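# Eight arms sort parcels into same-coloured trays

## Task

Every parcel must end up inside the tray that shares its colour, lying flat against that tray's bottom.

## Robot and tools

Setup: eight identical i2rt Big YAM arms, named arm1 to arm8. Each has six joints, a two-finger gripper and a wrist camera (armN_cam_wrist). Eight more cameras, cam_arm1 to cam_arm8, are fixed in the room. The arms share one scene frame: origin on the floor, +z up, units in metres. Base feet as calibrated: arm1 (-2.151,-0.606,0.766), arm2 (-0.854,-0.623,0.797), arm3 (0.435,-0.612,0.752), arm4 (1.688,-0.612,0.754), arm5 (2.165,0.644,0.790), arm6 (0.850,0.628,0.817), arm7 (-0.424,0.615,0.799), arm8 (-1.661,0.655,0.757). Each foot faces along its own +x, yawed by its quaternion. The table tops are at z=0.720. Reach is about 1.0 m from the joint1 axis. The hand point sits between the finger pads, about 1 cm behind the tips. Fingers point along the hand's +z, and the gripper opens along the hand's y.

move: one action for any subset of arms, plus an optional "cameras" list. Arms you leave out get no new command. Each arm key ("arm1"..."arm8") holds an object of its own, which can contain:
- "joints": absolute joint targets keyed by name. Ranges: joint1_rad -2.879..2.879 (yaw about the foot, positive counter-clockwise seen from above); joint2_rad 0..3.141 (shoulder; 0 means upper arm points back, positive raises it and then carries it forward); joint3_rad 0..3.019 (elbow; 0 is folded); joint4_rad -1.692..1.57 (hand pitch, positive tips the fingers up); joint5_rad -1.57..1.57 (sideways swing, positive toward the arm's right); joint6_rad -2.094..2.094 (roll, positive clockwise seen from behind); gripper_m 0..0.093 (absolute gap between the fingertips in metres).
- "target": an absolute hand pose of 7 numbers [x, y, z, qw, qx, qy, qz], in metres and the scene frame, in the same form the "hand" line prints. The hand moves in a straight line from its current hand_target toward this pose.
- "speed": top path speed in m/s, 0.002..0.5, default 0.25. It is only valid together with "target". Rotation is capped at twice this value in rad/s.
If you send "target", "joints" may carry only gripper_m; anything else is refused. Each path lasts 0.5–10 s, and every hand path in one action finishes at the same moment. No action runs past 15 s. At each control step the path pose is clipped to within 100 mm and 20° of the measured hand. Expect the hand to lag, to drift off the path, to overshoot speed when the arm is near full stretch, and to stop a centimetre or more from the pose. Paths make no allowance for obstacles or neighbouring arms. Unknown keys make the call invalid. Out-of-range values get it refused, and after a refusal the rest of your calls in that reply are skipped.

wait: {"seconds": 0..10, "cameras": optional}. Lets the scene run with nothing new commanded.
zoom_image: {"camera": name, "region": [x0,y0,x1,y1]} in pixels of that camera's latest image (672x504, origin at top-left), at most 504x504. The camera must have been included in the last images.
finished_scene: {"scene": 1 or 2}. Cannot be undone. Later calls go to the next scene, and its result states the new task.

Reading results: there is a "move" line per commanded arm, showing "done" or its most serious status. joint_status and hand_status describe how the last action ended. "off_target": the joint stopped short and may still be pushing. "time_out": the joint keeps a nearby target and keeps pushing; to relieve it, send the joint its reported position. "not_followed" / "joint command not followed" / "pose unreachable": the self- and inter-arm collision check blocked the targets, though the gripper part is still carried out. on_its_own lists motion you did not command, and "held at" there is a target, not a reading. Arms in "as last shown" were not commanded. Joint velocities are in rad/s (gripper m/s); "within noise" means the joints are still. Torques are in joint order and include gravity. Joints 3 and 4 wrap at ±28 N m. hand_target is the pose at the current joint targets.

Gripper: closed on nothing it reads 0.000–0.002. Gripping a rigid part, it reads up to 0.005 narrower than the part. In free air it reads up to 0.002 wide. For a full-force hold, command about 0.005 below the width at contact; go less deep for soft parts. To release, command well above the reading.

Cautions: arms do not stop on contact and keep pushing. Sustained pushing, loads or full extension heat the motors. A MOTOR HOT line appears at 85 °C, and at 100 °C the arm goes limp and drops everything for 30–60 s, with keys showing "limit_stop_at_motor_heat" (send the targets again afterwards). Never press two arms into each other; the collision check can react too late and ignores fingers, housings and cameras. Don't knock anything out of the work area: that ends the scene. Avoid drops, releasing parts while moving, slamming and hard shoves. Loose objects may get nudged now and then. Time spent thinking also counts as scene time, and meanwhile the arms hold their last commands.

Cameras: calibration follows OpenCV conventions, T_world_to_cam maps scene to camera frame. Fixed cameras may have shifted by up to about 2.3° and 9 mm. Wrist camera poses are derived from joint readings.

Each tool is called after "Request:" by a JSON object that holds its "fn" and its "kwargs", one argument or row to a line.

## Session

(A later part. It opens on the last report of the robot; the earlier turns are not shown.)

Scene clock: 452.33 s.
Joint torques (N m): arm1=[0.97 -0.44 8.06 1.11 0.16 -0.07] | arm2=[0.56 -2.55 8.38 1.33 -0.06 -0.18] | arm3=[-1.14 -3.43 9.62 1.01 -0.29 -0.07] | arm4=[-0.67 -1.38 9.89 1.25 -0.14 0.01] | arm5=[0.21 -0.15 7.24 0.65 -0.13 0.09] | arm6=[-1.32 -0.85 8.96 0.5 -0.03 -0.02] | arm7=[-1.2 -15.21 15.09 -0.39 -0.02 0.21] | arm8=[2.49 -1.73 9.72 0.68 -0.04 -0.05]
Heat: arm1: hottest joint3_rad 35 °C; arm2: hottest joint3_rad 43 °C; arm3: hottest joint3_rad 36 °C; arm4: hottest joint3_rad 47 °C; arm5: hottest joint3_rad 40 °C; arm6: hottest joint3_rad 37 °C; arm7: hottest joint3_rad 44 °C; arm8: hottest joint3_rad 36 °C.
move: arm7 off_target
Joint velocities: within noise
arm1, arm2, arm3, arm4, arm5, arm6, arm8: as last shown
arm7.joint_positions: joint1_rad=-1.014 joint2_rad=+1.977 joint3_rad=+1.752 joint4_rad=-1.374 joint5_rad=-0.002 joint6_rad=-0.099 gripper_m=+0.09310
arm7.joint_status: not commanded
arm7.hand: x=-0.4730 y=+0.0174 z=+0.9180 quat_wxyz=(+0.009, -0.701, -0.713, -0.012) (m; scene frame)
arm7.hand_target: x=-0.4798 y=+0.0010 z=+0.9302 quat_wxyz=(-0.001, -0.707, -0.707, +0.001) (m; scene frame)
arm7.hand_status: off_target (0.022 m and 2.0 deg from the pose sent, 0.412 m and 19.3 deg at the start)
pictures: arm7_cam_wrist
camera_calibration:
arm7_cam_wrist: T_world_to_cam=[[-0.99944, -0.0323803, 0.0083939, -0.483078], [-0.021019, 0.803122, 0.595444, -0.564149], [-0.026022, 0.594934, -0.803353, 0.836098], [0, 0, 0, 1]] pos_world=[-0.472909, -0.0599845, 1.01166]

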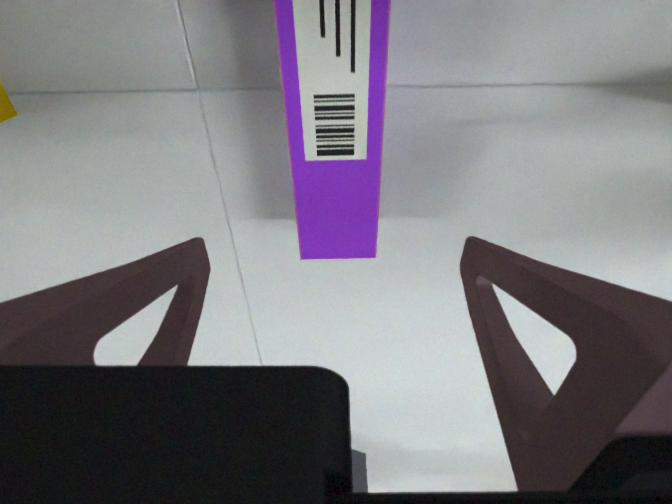

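Request:
{"fn": "move", "kwargs": {
  "arm7": {"target":[-0.475,-0.005,0.84,0,0.7071,0.7071,0],"speed":0.3},
  "cameras": []
}}

Request:
{"fn": "move", "kwargs": {
  "arm7": {"target":[-0.475,-0.005,0.768,0,0.7071,0.7071,0],"speed":0.2},
  "cameras": []
}}

Request:
{"fn": "move", "kwargs": {
  "arm7": {"joints":{"gripper_m":0.045}},
  "cameras": []
}}

Request:
{"fn": "move", "kwargs": {
  "arm7": {"target":[-0.475,0.0,0.95,0,0.7071,0.7071,0],"speed":0.25},
  "cameras": []
}}

Request:
{"fn": "move", "kwargs": {
  "arm7": {"joints":{"joint2_rad":0.75,"joint3_rad":1.0,"joint4_rad":-1.5}},
  "cameras": ["arm7_cam_wrist"]
}}

Request:
{"fn": "move", "kwargs": {
  "arm7": {"joints":{"joint1_rad":2.21,"joint6_rad":-0.03}},
  "cameras": []
}}

Request:
{"fn": "move", "kwargs": {
  "arm7": {"target":[-0.427,1.257,0.93,0,-0.719,0.695,0],"speed":0.3},
  "cameras": ["arm7_cam_wrist"]
}}

Scene clock: 465.50 s.
Joint torques (N m): arm1=[1.26 -0.73 8.05 1.1 0.17 -0.02] | arm2=[0.56 -2.55 8.38 1.35 -0.06 -0.18] | arm3=[-1.26 -3.25 9.62 1.01 -0.29 -0.08] | arm4=[-0.67 -1.32 9.89 1.25 -0.14 0.01] | arm5=[0.26 -0.32 7.25 0.53 -0.1 0.07] | arm6=[-1.26 -0.85 8.98 0.5 -0.03 -0.02] | arm7=[-0.32 -17.03 9.06 0.49 -0.01 0.21] | arm8=[2.32 -1.49 9.72 0.61 -0.04 -0.06]
Heat: arm1: hottest joint3_rad 35 °C; arm2: hottest joint3_rad 42 °C; arm3: hottest joint3_rad 35 °C; arm4: hottest joint3_rad 46 °C; arm5: hottest joint3_rad 40 °C; arm6: hottest joint3_rad 37 °C; arm7: hottest joint3_rad 45 °C; arm8: hottest joint3_rad 36 °C.
move: arm7 done
Joint velocities: arm1=[-0.044 -0.015 -0.017 0.007 0.051 0.022 0] | arm2=[within noise] | arm3=[within noise] | arm4=[within noise] | arm5=[within noise] | arm6=[within noise] | arm7=[within noise] | arm8=[within noise]
arm1, arm2, arm3, arm4, arm5, arm6, arm8: as last shown
arm7.joint_positions: joint1_rad=-1.014 joint2_rad=+2.074 joint3_rad=+1.708 joint4_rad=-1.205 joint5_rad=-0.002 joint6_rad=-0.092 gripper_m=+0.09310
arm7.joint_status: not commanded
arm7.hand: x=-0.4748 y=-0.0037 z=+0.8445 quat_wxyz=(+0.000, -0.704, -0.711, -0.002) (m; scene frame)
arm7.hand_target: x=-0.4749 y=-0.0050 z=+0.8401 quat_wxyz=(+0.000, -0.707, -0.707, +0.000) (m; scene frame)
arm7.hand_status: done (0.005 m and 0.6 deg from the pose sent, 0.081 m and 2.0 deg at the start)
pictures: none
No camera images: "cameras" was empty.

Scene clock: 466.73 s.
Joint torques (N m): arm1=[0.97 -0.32 7.97 1.18 0.18 -0.06] | arm2=[0.56 -2.55 8.38 1.33 -0.06 -0.18] | arm3=[-1.26 -3.49 9.65 1.01 -0.28 -0.07] | arm4=[-0.67 -1.32 9.88 1.25 -0.14 0] | arm5=[-0.38 -0.44 7.39 0.58 -0.06 0.05] | arm6=[-1.32 -0.85 8.96 0.51 -0.03 -0.01] | arm7=[-0.32 -16.79 8.47 0.53 -0.01 0.21] | arm8=[2.14 -1.73 9.69 0.65 -0.02 -0.04]
Heat: arm1: hottest joint3_rad 35 °C; arm2: hottest joint3_rad 42 °C; arm3: hottest joint3_rad 35 °C; arm4: hottest joint3_rad 46 °C; arm5: hottest joint3_rad 40 °C; arm6: hottest joint3_rad 37 °C; arm7: hottest joint3_rad 45 °C; arm8: hottest joint3_rad 36 °C.
move: arm7 done
Joint velocities: within noise
arm1, arm2, arm4, arm5, arm6, arm8: as last shown
arm3.joint_positions: joint1_rad=+0.208 joint2_rad=+0.754 joint3_rad=+0.998 joint4_rad=-1.511 joint5_rad=-0.004 joint6_rad=-0.406 gripper_m=+0.09297
arm3.joint_status: not commanded
arm3.hand: x=+0.2161 y=-0.5209 z=+1.0478 quat_wxyz=(-0.061, +0.989, +0.002, -0.137) (m; scene frame)
arm3.hand_target: x=+0.2145 y=-0.5192 z=+1.0505 quat_wxyz=(-0.063, +0.987, +0.001, -0.145) (m; scene frame)
arm3.hand_status: not commanded
arm7.joint_positions: joint1_rad=-1.014 joint2_rad=+2.157 joint3_rad=+1.647 joint4_rad=-1.059 joint5_rad=-0.002 joint6_rad=-0.092 gripper_m=+0.09310
arm7.joint_status: not commanded
arm7.hand: x=-0.4749 y=-0.0047 z=+0.7735 quat_wxyz=(+0.000, -0.704, -0.710, -0.001) (m; scene frame)
arm7.hand_target: x=-0.4749 y=-0.0050 z=+0.7681 quat_wxyz=(+0.000, -0.707, -0.707, +0.000) (m; scene frame)
arm7.hand_status: done (0.006 m and 0.5 deg from the pose sent, 0.076 m and 0.6 deg at the start)
pictures: none
No camera images: "cameras" was empty.

Scene clock: 467.33 s.
Joint torques (N m): arm1=[0.97 -0.62 8.02 1.18 0.15 -0.06] | arm2=[0.56 -2.61 8.38 1.33 -0.06 -0.18] | arm3=[-1.26 -3.49 9.63 1.01 -0.29 -0.07] | arm4=[-0.73 -1.32 9.89 1.25 -0.14 0.01] | arm5=[-0.38 -0.73 7.45 0.54 -0.07 0.03] | arm6=[-1.2 -0.85 8.96 0.5 -0.03 -0.02] | arm7=[-0.21 -17.26 8.55 0.53 -0.01 0.21] | arm8=[2.32 -1.85 9.74 0.64 -0.03 -0.05]
Heat: arm1: hottest joint3_rad 35 °C; arm2: hottest joint3_rad 42 °C; arm3: hottest joint3_rad 35 °C; arm4: hottest joint3_rad 46 °C; arm5: hottest joint3_rad 40 °C; arm6: hottest joint3_rad 37 °C; arm7: hottest joint3_rad 45 °C; arm8: hottest joint3_rad 36 °C.
move: arm7 off_target
Joint velocities: within noise
arm1, arm2, arm3, arm4, arm5, arm6, arm8: as last shown
arm7.joint_positions: joint1_rad=-1.014 joint2_rad=+2.157 joint3_rad=+1.647 joint4_rad=-1.059 joint5_rad=-0.002 joint6_rad=-0.091 gripper_m=+0.05973
arm7.joint_status: gripper_m off_target (ended at +0.05976, target +0.04500)
arm7.hand: x=-0.4749 y=-0.0047 z=+0.7735 quat_wxyz=(+0.000, -0.704, -0.710, -0.001) (m; scene frame)
arm7.hand_target: x=-0.4749 y=-0.0050 z=+0.7681 quat_wxyz=(+0.000, -0.707, -0.707, +0.000) (m; scene frame)
arm7.hand_status: not commanded
pictures: none
No camera images: "cameras" was empty.

Scene clock: 468.90 s.
Joint torques (N m): arm1=[0.85 -0.21 8.05 1.1 0.16 -0.09] | arm2=[0.56 -2.55 8.39 1.33 -0.06 -0.18] | arm3=[-1.2 -3.31 9.62 0.99 -0.29 -0.08] | arm4=[-0.67 -1.32 9.89 1.25 -0.14 0.01] | arm5=[-0.32 -0.44 7.38 0.47 -0.08 0.04] | arm6=[-1.26 -0.85 8.96 0.49 -0.03 -0.02] | arm7=[-0.21 -16.15 15.08 -0.34 -0.02 0.21] | arm8=[2.61 -1.44 9.69 0.69 -0.03 -0.08]
Heat: arm1: hottest joint3_rad 35 °C; arm2: hottest joint3_rad 42 °C; arm3: hottest joint3_rad 35 °C; arm4: hottest joint3_rad 46 °C; arm5: hottest joint3_rad 40 °C; arm6: hottest joint3_rad 37 °C; arm7: hottest joint3_rad 45 °C; arm8: hottest joint3_rad 36 °C.
move: arm7 off_target
Joint velocities: within noise
arm1.joint_positions: joint1_rad=-1.564 joint2_rad=+0.750 joint3_rad=+1.013 joint4_rad=-1.507 joint5_rad=+0.005 joint6_rad=+0.001 gripper_m=+0.09289
arm1.joint_status: not commanded
arm1.hand: x=-2.2502 y=-0.8207 z=+1.0725 quat_wxyz=(-0.092, -0.827, -0.537, +0.139) (m; scene frame)
arm1.hand_target: x=-2.2520 y=-0.8198 z=+1.0673 quat_wxyz=(-0.088, -0.828, -0.536, +0.138) (m; scene frame)
arm1.hand_status: not commanded
arm2, arm3, arm5, arm6, arm8: as last shown
arm4.joint_positions: joint1_rad=-1.875 joint2_rad=+0.757 joint3_rad=+1.008 joint4_rad=-1.509 joint5_rad=-0.013 joint6_rad=+0.016 gripper_m=+0.09291
arm4.joint_status: not commanded
arm4.hand: x=+1.8366 y=-0.7979 z=+1.0548 quat_wxyz=(-0.140, -0.445, -0.882, +0.069) (m; scene frame)
arm4.hand_target: x=+1.8355 y=-0.7986 z=+1.0534 quat_wxyz=(-0.144, -0.446, -0.881, +0.071) (m; scene frame)
arm4.hand_status: not commanded
arm7.joint_positions: joint1_rad=-1.014 joint2_rad=+1.977 joint3_rad=+1.789 joint4_rad=-1.421 joint5_rad=-0.002 joint6_rad=-0.091 gripper_m=+0.05973
arm7.joint_status: not commanded
arm7.hand: x=-0.4730 y=+0.0169 z=+0.9322 quat_wxyz=(+0.012, -0.704, -0.710, -0.016) (m; scene frame)
arm7.hand_target: x=-0.4748 y=+0.0011 z=+0.9502 quat_wxyz=(-0.001, -0.707, -0.707, +0.000) (m; scene frame)
arm7.hand_status: off_target (0.025 m and 2.4 deg from the pose sent, 0.177 m and 0.5 deg at the start)
pictures: none
No camera images: "cameras" was empty.

Scene clock: 470.83 s.
Joint torques (N m): arm1=[0.62 -0.67 8.06 1.16 0.18 -0.03] | arm2=[0.56 -2.55 8.38 1.33 -0.06 -0.18] | arm3=[-1.2 -3.43 9.62 0.98 -0.29 -0.07] | arm4=[-0.73 -1.38 9.89 1.25 -0.14 0.01] | arm5=[0.26 -0.38 7.28 0.5 -0.09 0.04] | arm6=[-1.32 -0.91 8.98 0.5 -0.03 -0.02] | arm7=[-0.38 -2.43 9.43 0.39 -0.02 0.19] | arm8=[2.43 -1.73 9.7 0.69 -0.02 -0.06]
Heat: arm1: hottest joint3_rad 35 °C; arm2: hottest joint3_rad 42 °C; arm3: hottest joint3_rad 35 °C; arm4: hottest joint3_rad 46 °C; arm5: hottest joint3_rad 40 °C; arm6: hottest joint3_rad 37 °C; arm7: hottest joint3_rad 45 °C; arm8: hottest joint3_rad 36 °C.
move: arm7 done
Joint velocities: within noise
arm1, arm2, arm3, arm4, arm5, arm6, arm8: as last shown
arm7.joint_positions: joint1_rad=-1.014 joint2_rad=+0.753 joint3_rad=+1.012 joint4_rad=-1.494 joint5_rad=-0.002 joint6_rad=-0.091 gripper_m=+0.05973
arm7.joint_status: all done
arm7.hand: x=-0.4435 y=+0.3729 z=+1.1032 quat_wxyz=(-0.107, -0.694, -0.701, +0.126) (m; scene frame)
arm7.hand_target: x=-0.4435 y=+0.3763 z=+1.0979 quat_wxyz=(-0.102, -0.698, -0.698, +0.121) (m; scene frame)
arm7.hand_status: not commanded
pictures: arm7_cam_wrist
camera_calibration:
arm7_cam_wrist: T_world_to_cam=[[-0.998832, -0.0146075, 0.0460636, -0.491551], [-0.00153125, 0.962307, 0.27196, -0.653176], [-0.0483, 0.271572, -0.961205, 1.05899], [0, 0, 0, 1]] pos_world=[-0.440828, 0.333785, 1.21818]

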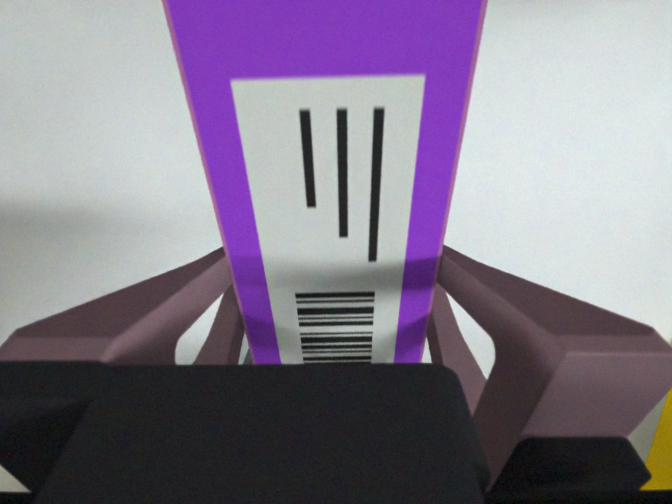

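Scene clock: 473.73 s.
Joint torques (N m): arm1=[0.62 -0.5 8.02 1.05 0.19 -0.06] | arm2=[0.56 -2.55 8.38 1.33 -0.06 -0.18] | arm3=[-1.14 -3.49 9.65 0.98 -0.29 -0.06] | arm4=[-0.67 -1.32 9.89 1.24 -0.14 0] | arm5=[0.21 -0.38 7.25 0.62 -0.1 0.04] | arm6=[-1.32 -0.85 8.98 0.47 -0.04 -0.02] | arm7=[0.32 -2.37 9.44 0.39 0.01 0.21] | arm8=[2.2 -1.67 9.72 0.66 -0.05 -0.06]
Heat: arm1: hottest joint3_rad 35 °C; arm2: hottest joint3_rad 41 °C; arm3: hottest joint3_rad 35 °C; arm4: hottest joint3_rad 46 °C; arm5: hottest joint3_rad 40 °C; arm6: hottest joint3_rad 37 °C; arm7: hottest joint3_rad 45 °C; arm8: hottest joint3_rad 36 °C.
move: arm7 done
Joint velocities: within noise
arm1, arm2, arm3, arm4: as last shown
arm5.joint_positions: joint1_rad=+1.575 joint2_rad=+0.752 joint3_rad=+0.996 joint4_rad=-1.493 joint5_rad=+0.000 joint6_rad=-0.258 gripper_m=+0.09288
arm5.joint_status: not commanded
arm5.hand: x=+2.1022 y=+0.4101 z=+1.0866 quat_wxyz=(+0.080, +0.698, +0.699, -0.135) (m; scene frame)
arm5.hand_target: x=+2.1042 y=+0.4112 z=+1.0883 quat_wxyz=(+0.080, +0.699, +0.698, -0.134) (m; scene frame)
arm5.hand_status: not commanded
arm6.joint_positions: joint1_rad=-1.133 joint2_rad=+0.756 joint3_rad=+0.997 joint4_rad=-1.495 joint5_rad=+0.001 joint6_rad=-0.195 gripper_m=+0.09290
arm6.joint_status: not commanded
arm6.hand: x=+0.8068 y=+0.3919 z=+1.1141 quat_wxyz=(-0.088, -0.693, -0.704, +0.131) (m; scene frame)
arm6.hand_target: x=+0.8052 y=+0.3939 z=+1.1166 quat_wxyz=(-0.090, -0.698, -0.698, +0.132) (m; scene frame)
arm6.hand_status: not commanded
arm7.joint_positions: joint1_rad=+2.200 joint2_rad=+0.753 joint3_rad=+1.012 joint4_rad=-1.494 joint5_rad=-0.003 joint6_rad=-0.040 gripper_m=+0.05966
arm7.joint_status: all done
arm7.hand: x=-0.4211 y=+0.8560 z=+1.1045 quat_wxyz=(-0.121, +0.707, -0.687, -0.117) (m; scene frame)
arm7.hand_target: x=-0.4231 y=+0.8526 z=+1.0992 quat_wxyz=(-0.115, +0.708, -0.687, -0.112) (m; scene frame)
arm7.hand_status: not commanded
arm8.joint_positions: joint1_rad=+0.334 joint2_rad=+0.758 joint3_rad=+1.006 joint4_rad=-1.506 joint5_rad=-0.002 joint6_rad=-0.263 gripper_m=+0.09293
arm8.joint_status: not commanded
arm8.hand: x=-1.7256 y=+0.4250 z=+1.0574 quat_wxyz=(-0.078, -0.702, -0.695, +0.135) (m; scene frame)
arm8.hand_target: x=-1.7242 y=+0.4253 z=+1.0574 quat_wxyz=(-0.080, -0.698, -0.698, +0.139) (m; scene frame)
arm8.hand_status: not commanded
pictures: none
No camera images: "cameras" was empty.

Scene clock: 476.23 s.
Joint torques (N m): arm1=[0.73 -0.21 7.92 1.11 0.16 -0.04] | arm2=[0.56 -2.55 8.38 1.33 -0.06 -0.18] | arm3=[-1.08 -3.43 9.62 0.99 -0.29 -0.08] | arm4=[-0.67 -1.32 9.89 1.24 -0.14 0] | arm5=[0.03 -0.62 7.39 0.68 -0.06 0.02] | arm6=[-1.2 -0.85 8.96 0.5 -0.03 -0.02] | arm7=[0.5 -16.26 15.46 -0.32 0.04 0.19] | arm8=[2.61 -1.73 9.66 0.65 -0.03 -0.05]
Heat: arm1: hottest joint3_rad 35 °C; arm2: hottest joint3_rad 41 °C; arm3: hottest joint3_rad 35 °C; arm4: hottest joint3_rad 46 °C; arm5: hottest joint3_rad 40 °C; arm6: hottest joint3_rad 37 °C; arm7: hottest joint3_rad 45 °C; arm8: hottest joint3_rad 36 °C.
move: arm7 off_target
Joint velocities: within noise
arm1, arm3, arm4, arm5, arm6, arm8: as last shown
arm2.joint_positions: joint1_rad=-1.458 joint2_rad=+0.755 joint3_rad=+1.004 joint4_rad=-1.508 joint5_rad=+0.001 joint6_rad=-0.530 gripper_m=+0.09292
arm2.joint_status: not commanded
arm2.hand: x=-0.7295 y=-0.4203 z=+1.0972 quat_wxyz=(-0.151, +0.692, -0.705, -0.038) (m; scene frame)
arm2.hand_target: x=-0.7301 y=-0.4194 z=+1.0971 quat_wxyz=(-0.155, +0.698, -0.698, -0.038) (m; scene frame)
arm2.hand_status: not commanded
arm7.joint_positions: joint1_rad=+2.207 joint2_rad=+2.056 joint3_rad=+1.865 joint4_rad=-1.418 joint5_rad=-0.003 joint6_rad=-0.036 gripper_m=+0.05966
arm7.joint_status: not commanded
arm7.hand: x=-0.4216 y=+1.2388 z=+0.9166 quat_wxyz=(+0.014, +0.719, -0.695, +0.011) (m; scene frame)
arm7.hand_target: x=-0.4272 y=+1.2558 z=+0.9301 quat_wxyz=(+0.000, +0.719, -0.695, -0.001) (m; scene frame)
arm7.hand_status: off_target (0.023 m and 2.0 deg from the pose sent, 0.437 m and 19.4 deg at the start)
pictures: arm7_cam_wrist
camera_calibration:
arm7_cam_wrist: T_world_to_cam=[[0.998759, 0.0490672, 0.00851325, 0.349347], [0.0341997, -0.800052, 0.598955, 0.462869], [0.0362001, -0.59792, -0.800738, 1.61115], [0, 0, 0, 1]] pos_world=[-0.423067, 1.31652, 1.0099]

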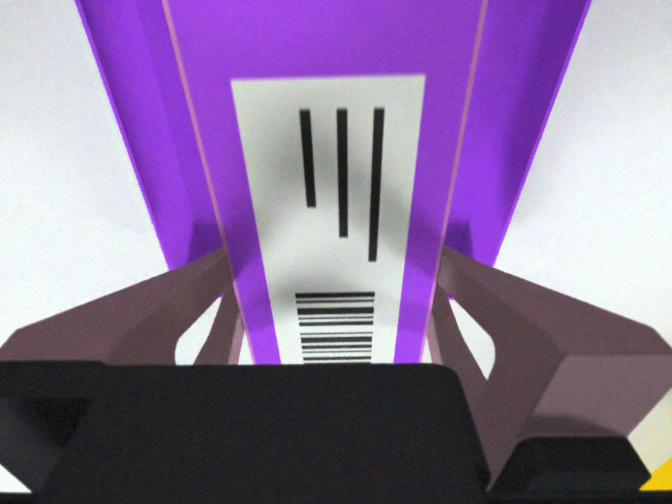

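Request:
{"fn": "move", "kwargs": {
  "arm7": {"target":[-0.427,1.257,0.855,0,-0.719,0.695,0],"speed":0.2},
  "cameras": ["arm7_cam_wrist"]
}}

Request:
{"fn": "zoom_image", "kwargs": {
  "camera": "arm7_cam_wrist",
  "region": [100, 0, 600, 400]
}}

Request:
{"fn": "move", "kwargs": {
  "cameras": ["cam_arm7","cam_arm1","cam_arm4"]
}}

Scene clock: 484.70 s.
Joint torques (N m): arm1=[1.03 -0.21 8.06 1.17 0.18 -0.05] | arm2=[0.56 -2.61 8.38 1.33 -0.06 -0.18] | arm3=[-1.26 -3.31 9.65 0.98 -0.3 -0.08] | arm4=[-0.67 -1.32 9.89 1.25 -0.14 0.01] | arm5=[0.03 -0.56 7.25 0.54 -0.09 0.07] | arm6=[-1.32 -0.79 8.96 0.49 -0.03 -0.02] | arm7=[0.38 -17.73 9.18 0.54 0.07 0.19] | arm8=[2.32 -1.61 9.7 0.64 -0.03 -0.06]
Heat: arm1: hottest joint3_rad 35 °C; arm2: hottest joint3_rad 41 °C; arm3: hottest joint3_rad 35 °C; arm4: hottest joint3_rad 46 °C; arm5: hottest joint3_rad 40 °C; arm6: hottest joint3_rad 37 °C; arm7: hottest joint3_rad 46 °C; arm8: hottest joint3_rad 36 °C.
move: arm7 done
Joint velocities: within noise
arm1, arm2, arm3, arm4, arm5, arm6, arm8: as last shown
arm7.joint_positions: joint1_rad=+2.207 joint2_rad=+2.119 joint3_rad=+1.821 joint4_rad=-1.275 joint5_rad=-0.003 joint6_rad=-0.036 gripper_m=+0.05966
arm7.joint_status: not commanded
arm7.hand: x=-0.4216 y=+1.2562 z=+0.8608 quat_wxyz=(+0.001, +0.719, -0.695, -0.001) (m; scene frame)
arm7.hand_target: x=-0.4271 y=+1.2568 z=+0.8549 quat_wxyz=(+0.000, +0.719, -0.695, +0.000) (m; scene frame)
arm7.hand_status: done (0.008 m and 0.2 deg from the pose sent, 0.065 m and 2.0 deg at the start)
pictures: arm7_cam_wrist
camera_calibration:
arm7_cam_wrist: T_world_to_cam=[[0.998759, 0.0487229, 0.0103224, 0.347814], [0.0341203, -0.820359, 0.57083, 0.559862], [0.0362806, -0.569769, -0.821003, 1.55907], [0, 0, 0, 1]] pos_world=[-0.423049, 1.33065, 0.956823]

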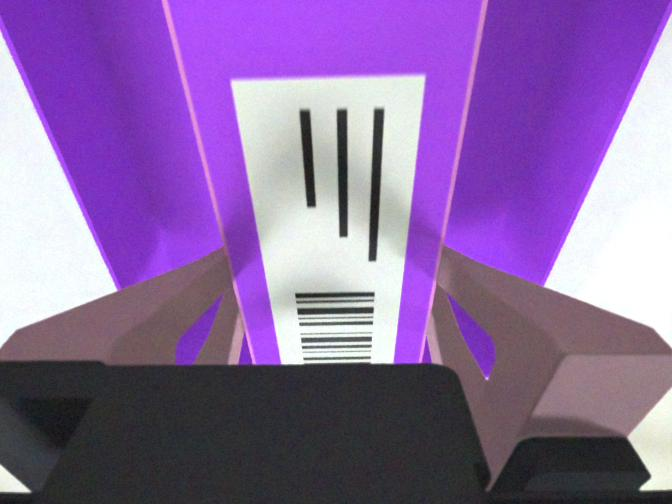

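Scaled by 1.008.

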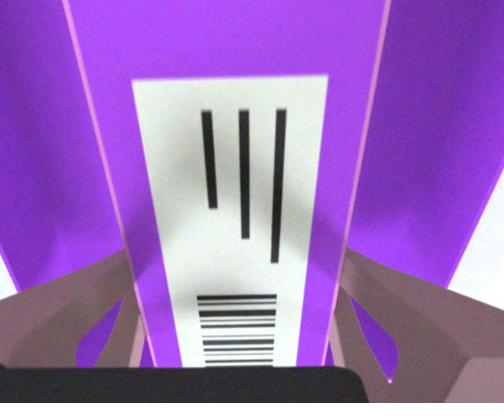

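Scene clock: 484.70 s.
Joint torques (N m): arm1=[1.03 -0.21 8.06 1.17 0.18 -0.05] | arm2=[0.56 -2.61 8.38 1.33 -0.06 -0.18] | arm3=[-1.26 -3.31 9.65 0.98 -0.3 -0.08] | arm4=[-0.67 -1.32 9.89 1.25 -0.14 0.01] | arm5=[0.03 -0.56 7.25 0.54 -0.09 0.07] | arm6=[-1.32 -0.79 8.96 0.49 -0.03 -0.02] | arm7=[0.38 -17.73 9.18 0.54 0.07 0.19] | arm8=[2.32 -1.61 9.7 0.64 -0.03 -0.06]
Heat: arm1: hottest joint3_rad 35 °C; arm2: hottest joint3_rad 41 °C; arm3: hottest joint3_rad 35 °C; arm4: hottest joint3_rad 46 °C; arm5: hottest joint3_rad 40 °C; arm6: hottest joint3_rad 37 °C; arm7: hottest joint3_rad 46 °C; arm8: hottest joint3_rad 36 °C.
Joint velocities: within noise
arm1.joint_positions: joint1_rad=-1.564 joint2_rad=+0.750 joint3_rad=+1.013 joint4_rad=-1.507 joint5_rad=+0.005 joint6_rad=+0.001 gripper_m=+0.09289
arm1.joint_status: not commanded
arm1.hand: x=-2.2502 y=-0.8207 z=+1.0725 quat_wxyz=(-0.092, -0.827, -0.537, +0.139) (m; scene frame)
arm1.hand_target: x=-2.2520 y=-0.8198 z=+1.0673 quat_wxyz=(-0.088, -0.828, -0.536, +0.138) (m; scene frame)
arm1.hand_status: not commanded
arm2.joint_positions: joint1_rad=-1.458 joint2_rad=+0.755 joint3_rad=+1.004 joint4_rad=-1.508 joint5_rad=+0.001 joint6_rad=-0.530 gripper_m=+0.09292
arm2.joint_status: not commanded
arm2.hand: x=-0.7295 y=-0.4203 z=+1.0972 quat_wxyz=(-0.151, +0.692, -0.705, -0.038) (m; scene frame)
arm2.hand_target: x=-0.7301 y=-0.4194 z=+1.0971 quat_wxyz=(-0.155, +0.698, -0.698, -0.038) (m; scene frame)
arm2.hand_status: not commanded
arm3.joint_positions: joint1_rad=+0.208 joint2_rad=+0.754 joint3_rad=+0.998 joint4_rad=-1.511 joint5_rad=-0.004 joint6_rad=-0.406 gripper_m=+0.09297
arm3.joint_status: not commanded
arm3.hand: x=+0.2161 y=-0.5209 z=+1.0478 quat_wxyz=(-0.061, +0.989, +0.002, -0.137) (m; scene frame)
arm3.hand_target: x=+0.2145 y=-0.5192 z=+1.0505 quat_wxyz=(-0.063, +0.987, +0.001, -0.145) (m; scene frame)
arm3.hand_status: not commanded
arm4.joint_positions: joint1_rad=-1.875 joint2_rad=+0.757 joint3_rad=+1.008 joint4_rad=-1.509 joint5_rad=-0.013 joint6_rad=+0.016 gripper_m=+0.09291
arm4.joint_status: not commanded
arm4.hand: x=+1.8366 y=-0.7979 z=+1.0548 quat_wxyz=(-0.140, -0.445, -0.882, +0.069) (m; scene frame)
arm4.hand_target: x=+1.8355 y=-0.7986 z=+1.0534 quat_wxyz=(-0.144, -0.446, -0.881, +0.071) (m; scene frame)
arm4.hand_status: not commanded
arm5.joint_positions: joint1_rad=+1.575 joint2_rad=+0.752 joint3_rad=+0.996 joint4_rad=-1.493 joint5_rad=+0.000 joint6_rad=-0.258 gripper_m=+0.09288
arm5.joint_status: not commanded
arm5.hand: x=+2.1022 y=+0.4101 z=+1.0866 quat_wxyz=(+0.080, +0.698, +0.699, -0.135) (m; scene frame)
arm5.hand_target: x=+2.1042 y=+0.4112 z=+1.0883 quat_wxyz=(+0.080, +0.699, +0.698, -0.134) (m; scene frame)
arm5.hand_status: not commanded
arm6.joint_positions: joint1_rad=-1.133 joint2_rad=+0.756 joint3_rad=+0.997 joint4_rad=-1.495 joint5_rad=+0.001 joint6_rad=-0.195 gripper_m=+0.09290
arm6.joint_status: not commanded
arm6.hand: x=+0.8068 y=+0.3919 z=+1.1141 quat_wxyz=(-0.088, -0.693, -0.704, +0.131) (m; scene frame)
arm6.hand_target: x=+0.8052 y=+0.3939 z=+1.1166 quat_wxyz=(-0.090, -0.698, -0.698, +0.132) (m; scene frame)
arm6.hand_status: not commanded
arm7.joint_positions: joint1_rad=+2.207 joint2_rad=+2.119 joint3_rad=+1.821 joint4_rad=-1.275 joint5_rad=-0.003 joint6_rad=-0.036 gripper_m=+0.05966
arm7.joint_status: not commanded
arm7.hand: x=-0.4216 y=+1.2562 z=+0.8608 quat_wxyz=(+0.001, +0.719, -0.695, -0.001) (m; scene frame)
arm7.hand_target: x=-0.4271 y=+1.2568 z=+0.8549 quat_wxyz=(+0.000, +0.719, -0.695, +0.000) (m; scene frame)
arm7.hand_status: done (0.008 m and 0.2 deg from the pose sent, 0.065 m and 2.0 deg at the start)
arm8.joint_positions: joint1_rad=+0.334 joint2_rad=+0.758 joint3_rad=+1.006 joint4_rad=-1.506 joint5_rad=-0.002 joint6_rad=-0.263 gripper_m=+0.09293
arm8.joint_status: not commanded
arm8.hand: x=-1.7256 y=+0.4250 z=+1.0574 quat_wxyz=(-0.078, -0.702, -0.695, +0.135) (m; scene frame)
arm8.hand_target: x=-1.7242 y=+0.4253 z=+1.0574 quat_wxyz=(-0.080, -0.698, -0.698, +0.139) (m; scene frame)
arm8.hand_status: not commanded
pictures: cam_arm1, cam_arm4, cam_arm7

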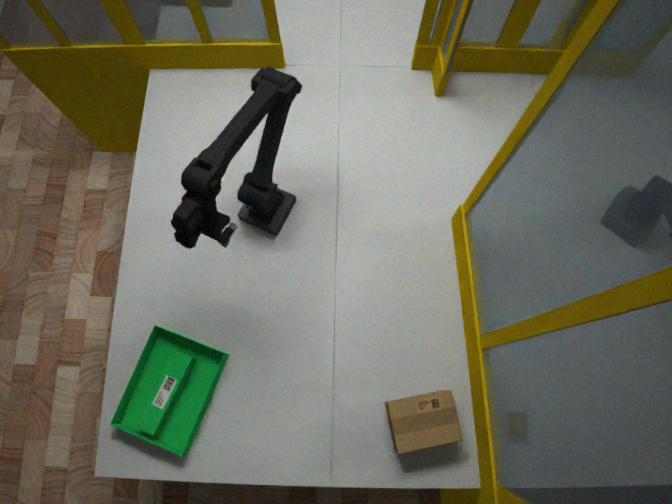

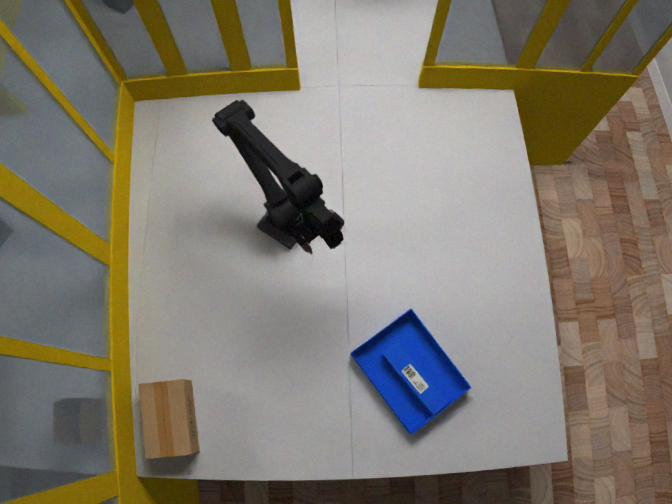

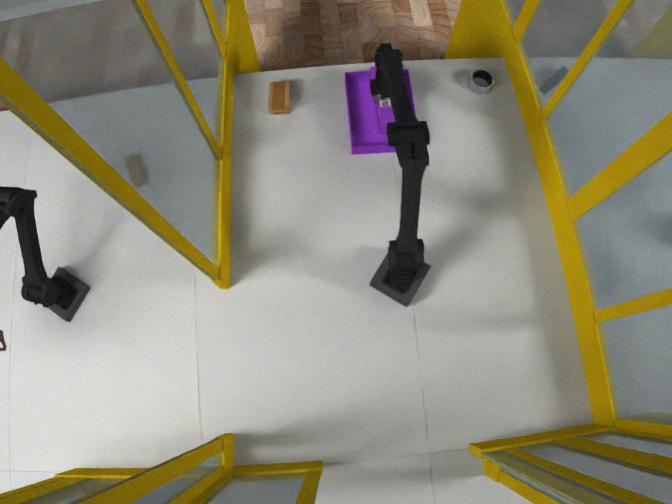

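Request:
{"fn": "move", "kwargs": {
  "arm7": {"target":[-0.427,1.255,0.80,0,-0.719,0.695,0],"speed":0.2},
  "cameras": []
}}

Request:
{"fn": "move", "kwargs": {
  "arm7": {"target":[-0.427,1.255,0.772,0,-0.719,0.695,0],"speed":0.08},
  "cameras": []
}}

Request:
{"fn": "move", "kwargs": {
  "arm7": {"joints":{"gripper_m":0.093}},
  "cameras": []
}}

Request:
{"fn": "move", "kwargs": {
  "arm7": {"target":[-0.427,1.25,0.93,0,-0.719,0.695,0],"speed":0.25},
  "cameras": ["arm7_cam_wrist","cam_arm7"]
}}

Scene clock: 497.57 s.
Joint torques (N m): arm1=[0.73 -0.79 8.01 1.17 0.19 -0.05] | arm2=[0.56 -2.61 8.38 1.33 -0.06 -0.18] | arm3=[-1.2 -3.43 9.65 0.99 -0.29 -0.07] | arm4=[-0.67 -1.32 9.89 1.25 -0.14 0.01] | arm5=[0.03 -0.15 7.3 0.64 -0.11 0.03] | arm6=[-1.26 -0.85 8.99 0.49 -0.03 -0.02] | arm7=[0.32 -17.67 8.79 0.5 0.07 0.2] | arm8=[2.61 -1.73 9.77 0.64 -0.03 -0.05]
Heat: arm1: hottest joint3_rad 35 °C; arm2: hottest joint3_rad 41 °C; arm3: hottest joint3_rad 35 °C; arm4: hottest joint3_rad 46 °C; arm5: hottest joint3_rad 40 °C; arm6: hottest joint3_rad 38 °C; arm7: hottest joint3_rad 46 °C; arm8: hottest joint3_rad 36 °C.
move: arm7 done
Joint velocities: within noise
arm1, arm2, arm3, arm4, arm5, arm6, arm8: as last shown
arm7.joint_positions: joint1_rad=+2.207 joint2_rad=+2.167 joint3_rad=+1.754 joint4_rad=-1.158 joint5_rad=-0.003 joint6_rad=-0.036 gripper_m=+0.05966
arm7.joint_status: not commanded
arm7.hand: x=-0.4216 y=+1.2553 z=+0.8073 quat_wxyz=(+0.000, +0.719, -0.695, -0.002) (m; scene frame)
arm7.hand_target: x=-0.4271 y=+1.2548 z=+0.7999 quat_wxyz=(+0.000, +0.719, -0.695, +0.000) (m; scene frame)
arm7.hand_status: done (0.009 m and 0.2 deg from the pose sent, 0.061 m and 0.2 deg at the start)
pictures: none
No camera images: "cameras" was empty.

Scene clock: 498.67 s.
Joint torques (N m): arm1=[0.85 -0.91 7.97 1.16 0.15 -0.03] | arm2=[0.56 -2.61 8.38 1.33 -0.06 -0.18] | arm3=[-1.14 -3.37 9.63 0.98 -0.29 -0.07] | arm4=[-0.73 -1.32 9.88 1.24 -0.14 0.01] | arm5=[-0.26 -0.32 7.41 0.59 -0.08 0.03] | arm6=[-1.26 -0.85 8.95 0.5 -0.03 -0.02] | arm7=[0.5 -16.97 8.31 0.57 0.06 0.2] | arm8=[2.37 -1.55 9.66 0.68 -0.03 -0.05]
Heat: arm1: hottest joint3_rad 35 °C; arm2: hottest joint3_rad 41 °C; arm3: hottest joint3_rad 35 °C; arm4: hottest joint3_rad 46 °C; arm5: hottest joint3_rad 40 °C; arm6: hottest joint3_rad 38 °C; arm7: hottest joint3_rad 46 °C; arm8: hottest joint3_rad 36 °C.
move: arm7 off_target
Joint velocities: within noise
arm1, arm2, arm3, arm4, arm5, arm6, arm8: as last shown
arm7.joint_positions: joint1_rad=+2.207 joint2_rad=+2.196 joint3_rad=+1.736 joint4_rad=-1.104 joint5_rad=-0.003 joint6_rad=-0.036 gripper_m=+0.05966
arm7.joint_status: not commanded
arm7.hand: x=-0.4216 y=+1.2575 z=+0.7835 quat_wxyz=(-0.003, +0.719, -0.695, -0.005) (m; scene frame)
arm7.hand_target: x=-0.4270 y=+1.2548 z=+0.7721 quat_wxyz=(+0.000, +0.719, -0.695, +0.000) (m; scene frame)
arm7.hand_status: off_target (0.013 m and 0.6 deg from the pose sent, 0.036 m and 0.2 deg at the start)
pictures: none
No camera images: "cameras" was empty.

Scene clock: 499.30 s.
Joint torques (N m): arm1=[0.97 -0.32 8.08 1.13 0.17 -0.07] | arm2=[0.56 -2.61 8.38 1.33 -0.06 -0.18] | arm3=[-1.2 -3.43 9.61 0.99 -0.28 -0.07] | arm4=[-0.73 -1.32 9.89 1.25 -0.14 0] | arm5=[-0.26 -0.44 7.35 0.5 -0.11 0.06] | arm6=[-1.2 -0.85 8.98 0.5 -0.04 -0.02] | arm7=[0.44 -16.97 8.32 0.58 0.07 0.2] | arm8=[2.37 -1.38 9.72 0.65 -0.03 -0.07]
Heat: arm1: hottest joint3_rad 35 °C; arm2: hottest joint3_rad 41 °C; arm3: hottest joint3_rad 35 °C; arm4: hottest joint3_rad 46 °C; arm5: hottest joint3_rad 40 °C; arm6: hottest joint3_rad 38 °C; arm7: hottest joint3_rad 46 °C; arm8: hottest joint3_rad 36 °C.
move: arm7 done
Joint velocities: within noise
arm1, arm2, arm3, arm4, arm5, arm6, arm8: as last shown
arm7.joint_positions: joint1_rad=+2.207 joint2_rad=+2.196 joint3_rad=+1.736 joint4_rad=-1.104 joint5_rad=-0.003 joint6_rad=-0.036 gripper_m=+0.09283
arm7.joint_status: all done
arm7.hand: x=-0.4216 y=+1.2575 z=+0.7835 quat_wxyz=(-0.003, +0.719, -0.695, -0.005) (m; scene frame)
arm7.hand_target: x=-0.4270 y=+1.2548 z=+0.7721 quat_wxyz=(+0.000, +0.719, -0.695, +0.000) (m; scene frame)
arm7.hand_status: not commanded
pictures: none
No camera images: "cameras" was empty.

Scene clock: 500.77 s.
Joint torques (N m): arm1=[0.97 -0.62 8.05 1.11 0.17 -0.06] | arm2=[0.56 -2.55 8.38 1.33 -0.06 -0.18] | arm3=[-1.2 -3.43 9.65 1.02 -0.29 -0.08] | arm4=[-0.67 -1.38 9.88 1.24 -0.14 0.01] | arm5=[-0.26 -0.44 7.32 0.61 -0.09 0.02] | arm6=[-1.2 -0.85 8.99 0.49 -0.03 -0.01] | arm7=[0.56 -16.44 14.61 -0.27 0.05 0.2] | arm8=[2.49 -1.61 9.73 0.7 -0.04 -0.04]
Heat: arm1: hottest joint3_rad 35 °C; arm2: hottest joint3_rad 41 °C; arm3: hottest joint3_rad 35 °C; arm4: hottest joint3_rad 46 °C; arm5: hottest joint3_rad 40 °C; arm6: hottest joint3_rad 38 °C; arm7: hottest joint3_rad 46 °C; arm8: hottest joint3_rad 36 °C.
move: arm7 off_target
Joint velocities: within noise
arm1, arm2, arm3, arm4, arm5, arm6, arm8: as last shown
arm7.joint_positions: joint1_rad=+2.207 joint2_rad=+2.041 joint3_rad=+1.843 joint4_rad=-1.406 joint5_rad=-0.003 joint6_rad=-0.036 gripper_m=+0.09293
arm7.joint_status: not commanded
arm7.hand: x=-0.4217 y=+1.2348 z=+0.9173 quat_wxyz=(+0.012, +0.719, -0.695, +0.009) (m; scene frame)
arm7.hand_target: x=-0.4272 y=+1.2491 z=+0.9301 quat_wxyz=(+0.000, +0.719, -0.695, +0.000) (m; scene frame)
arm7.hand_status: off_target (0.021 m and 1.8 deg from the pose sent, 0.147 m and 0.6 deg at the start)
pictures: arm7_cam_wrist, cam_arm7
camera_calibration:
arm7_cam_wrist: T_world_to_cam=[[0.998759, 0.0490254, 0.00875248, 0.349379], [0.0341891, -0.802786, 0.595286, 0.466014], [0.0362105, -0.594248, -0.803466, 1.60734], [0, 0, 0, 1]] pos_world=[-0.423081, 1.31214, 1.01098]

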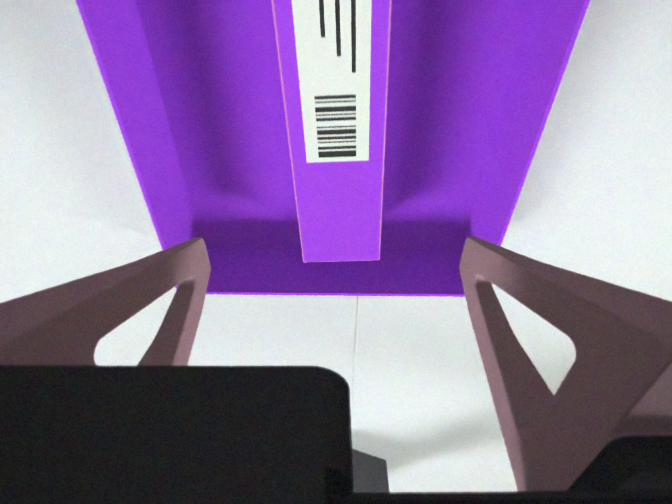

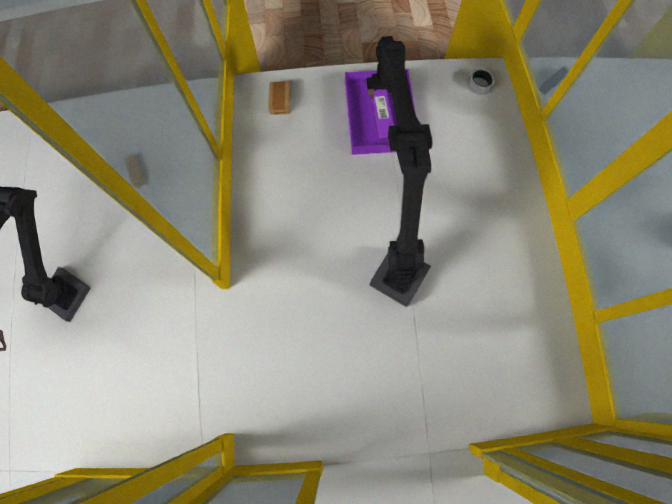

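Flat in the tray.

Request:
{"fn": "finished_scene", "kwargs": {
  "scene": 2
}}

The scene is finished: the task was done.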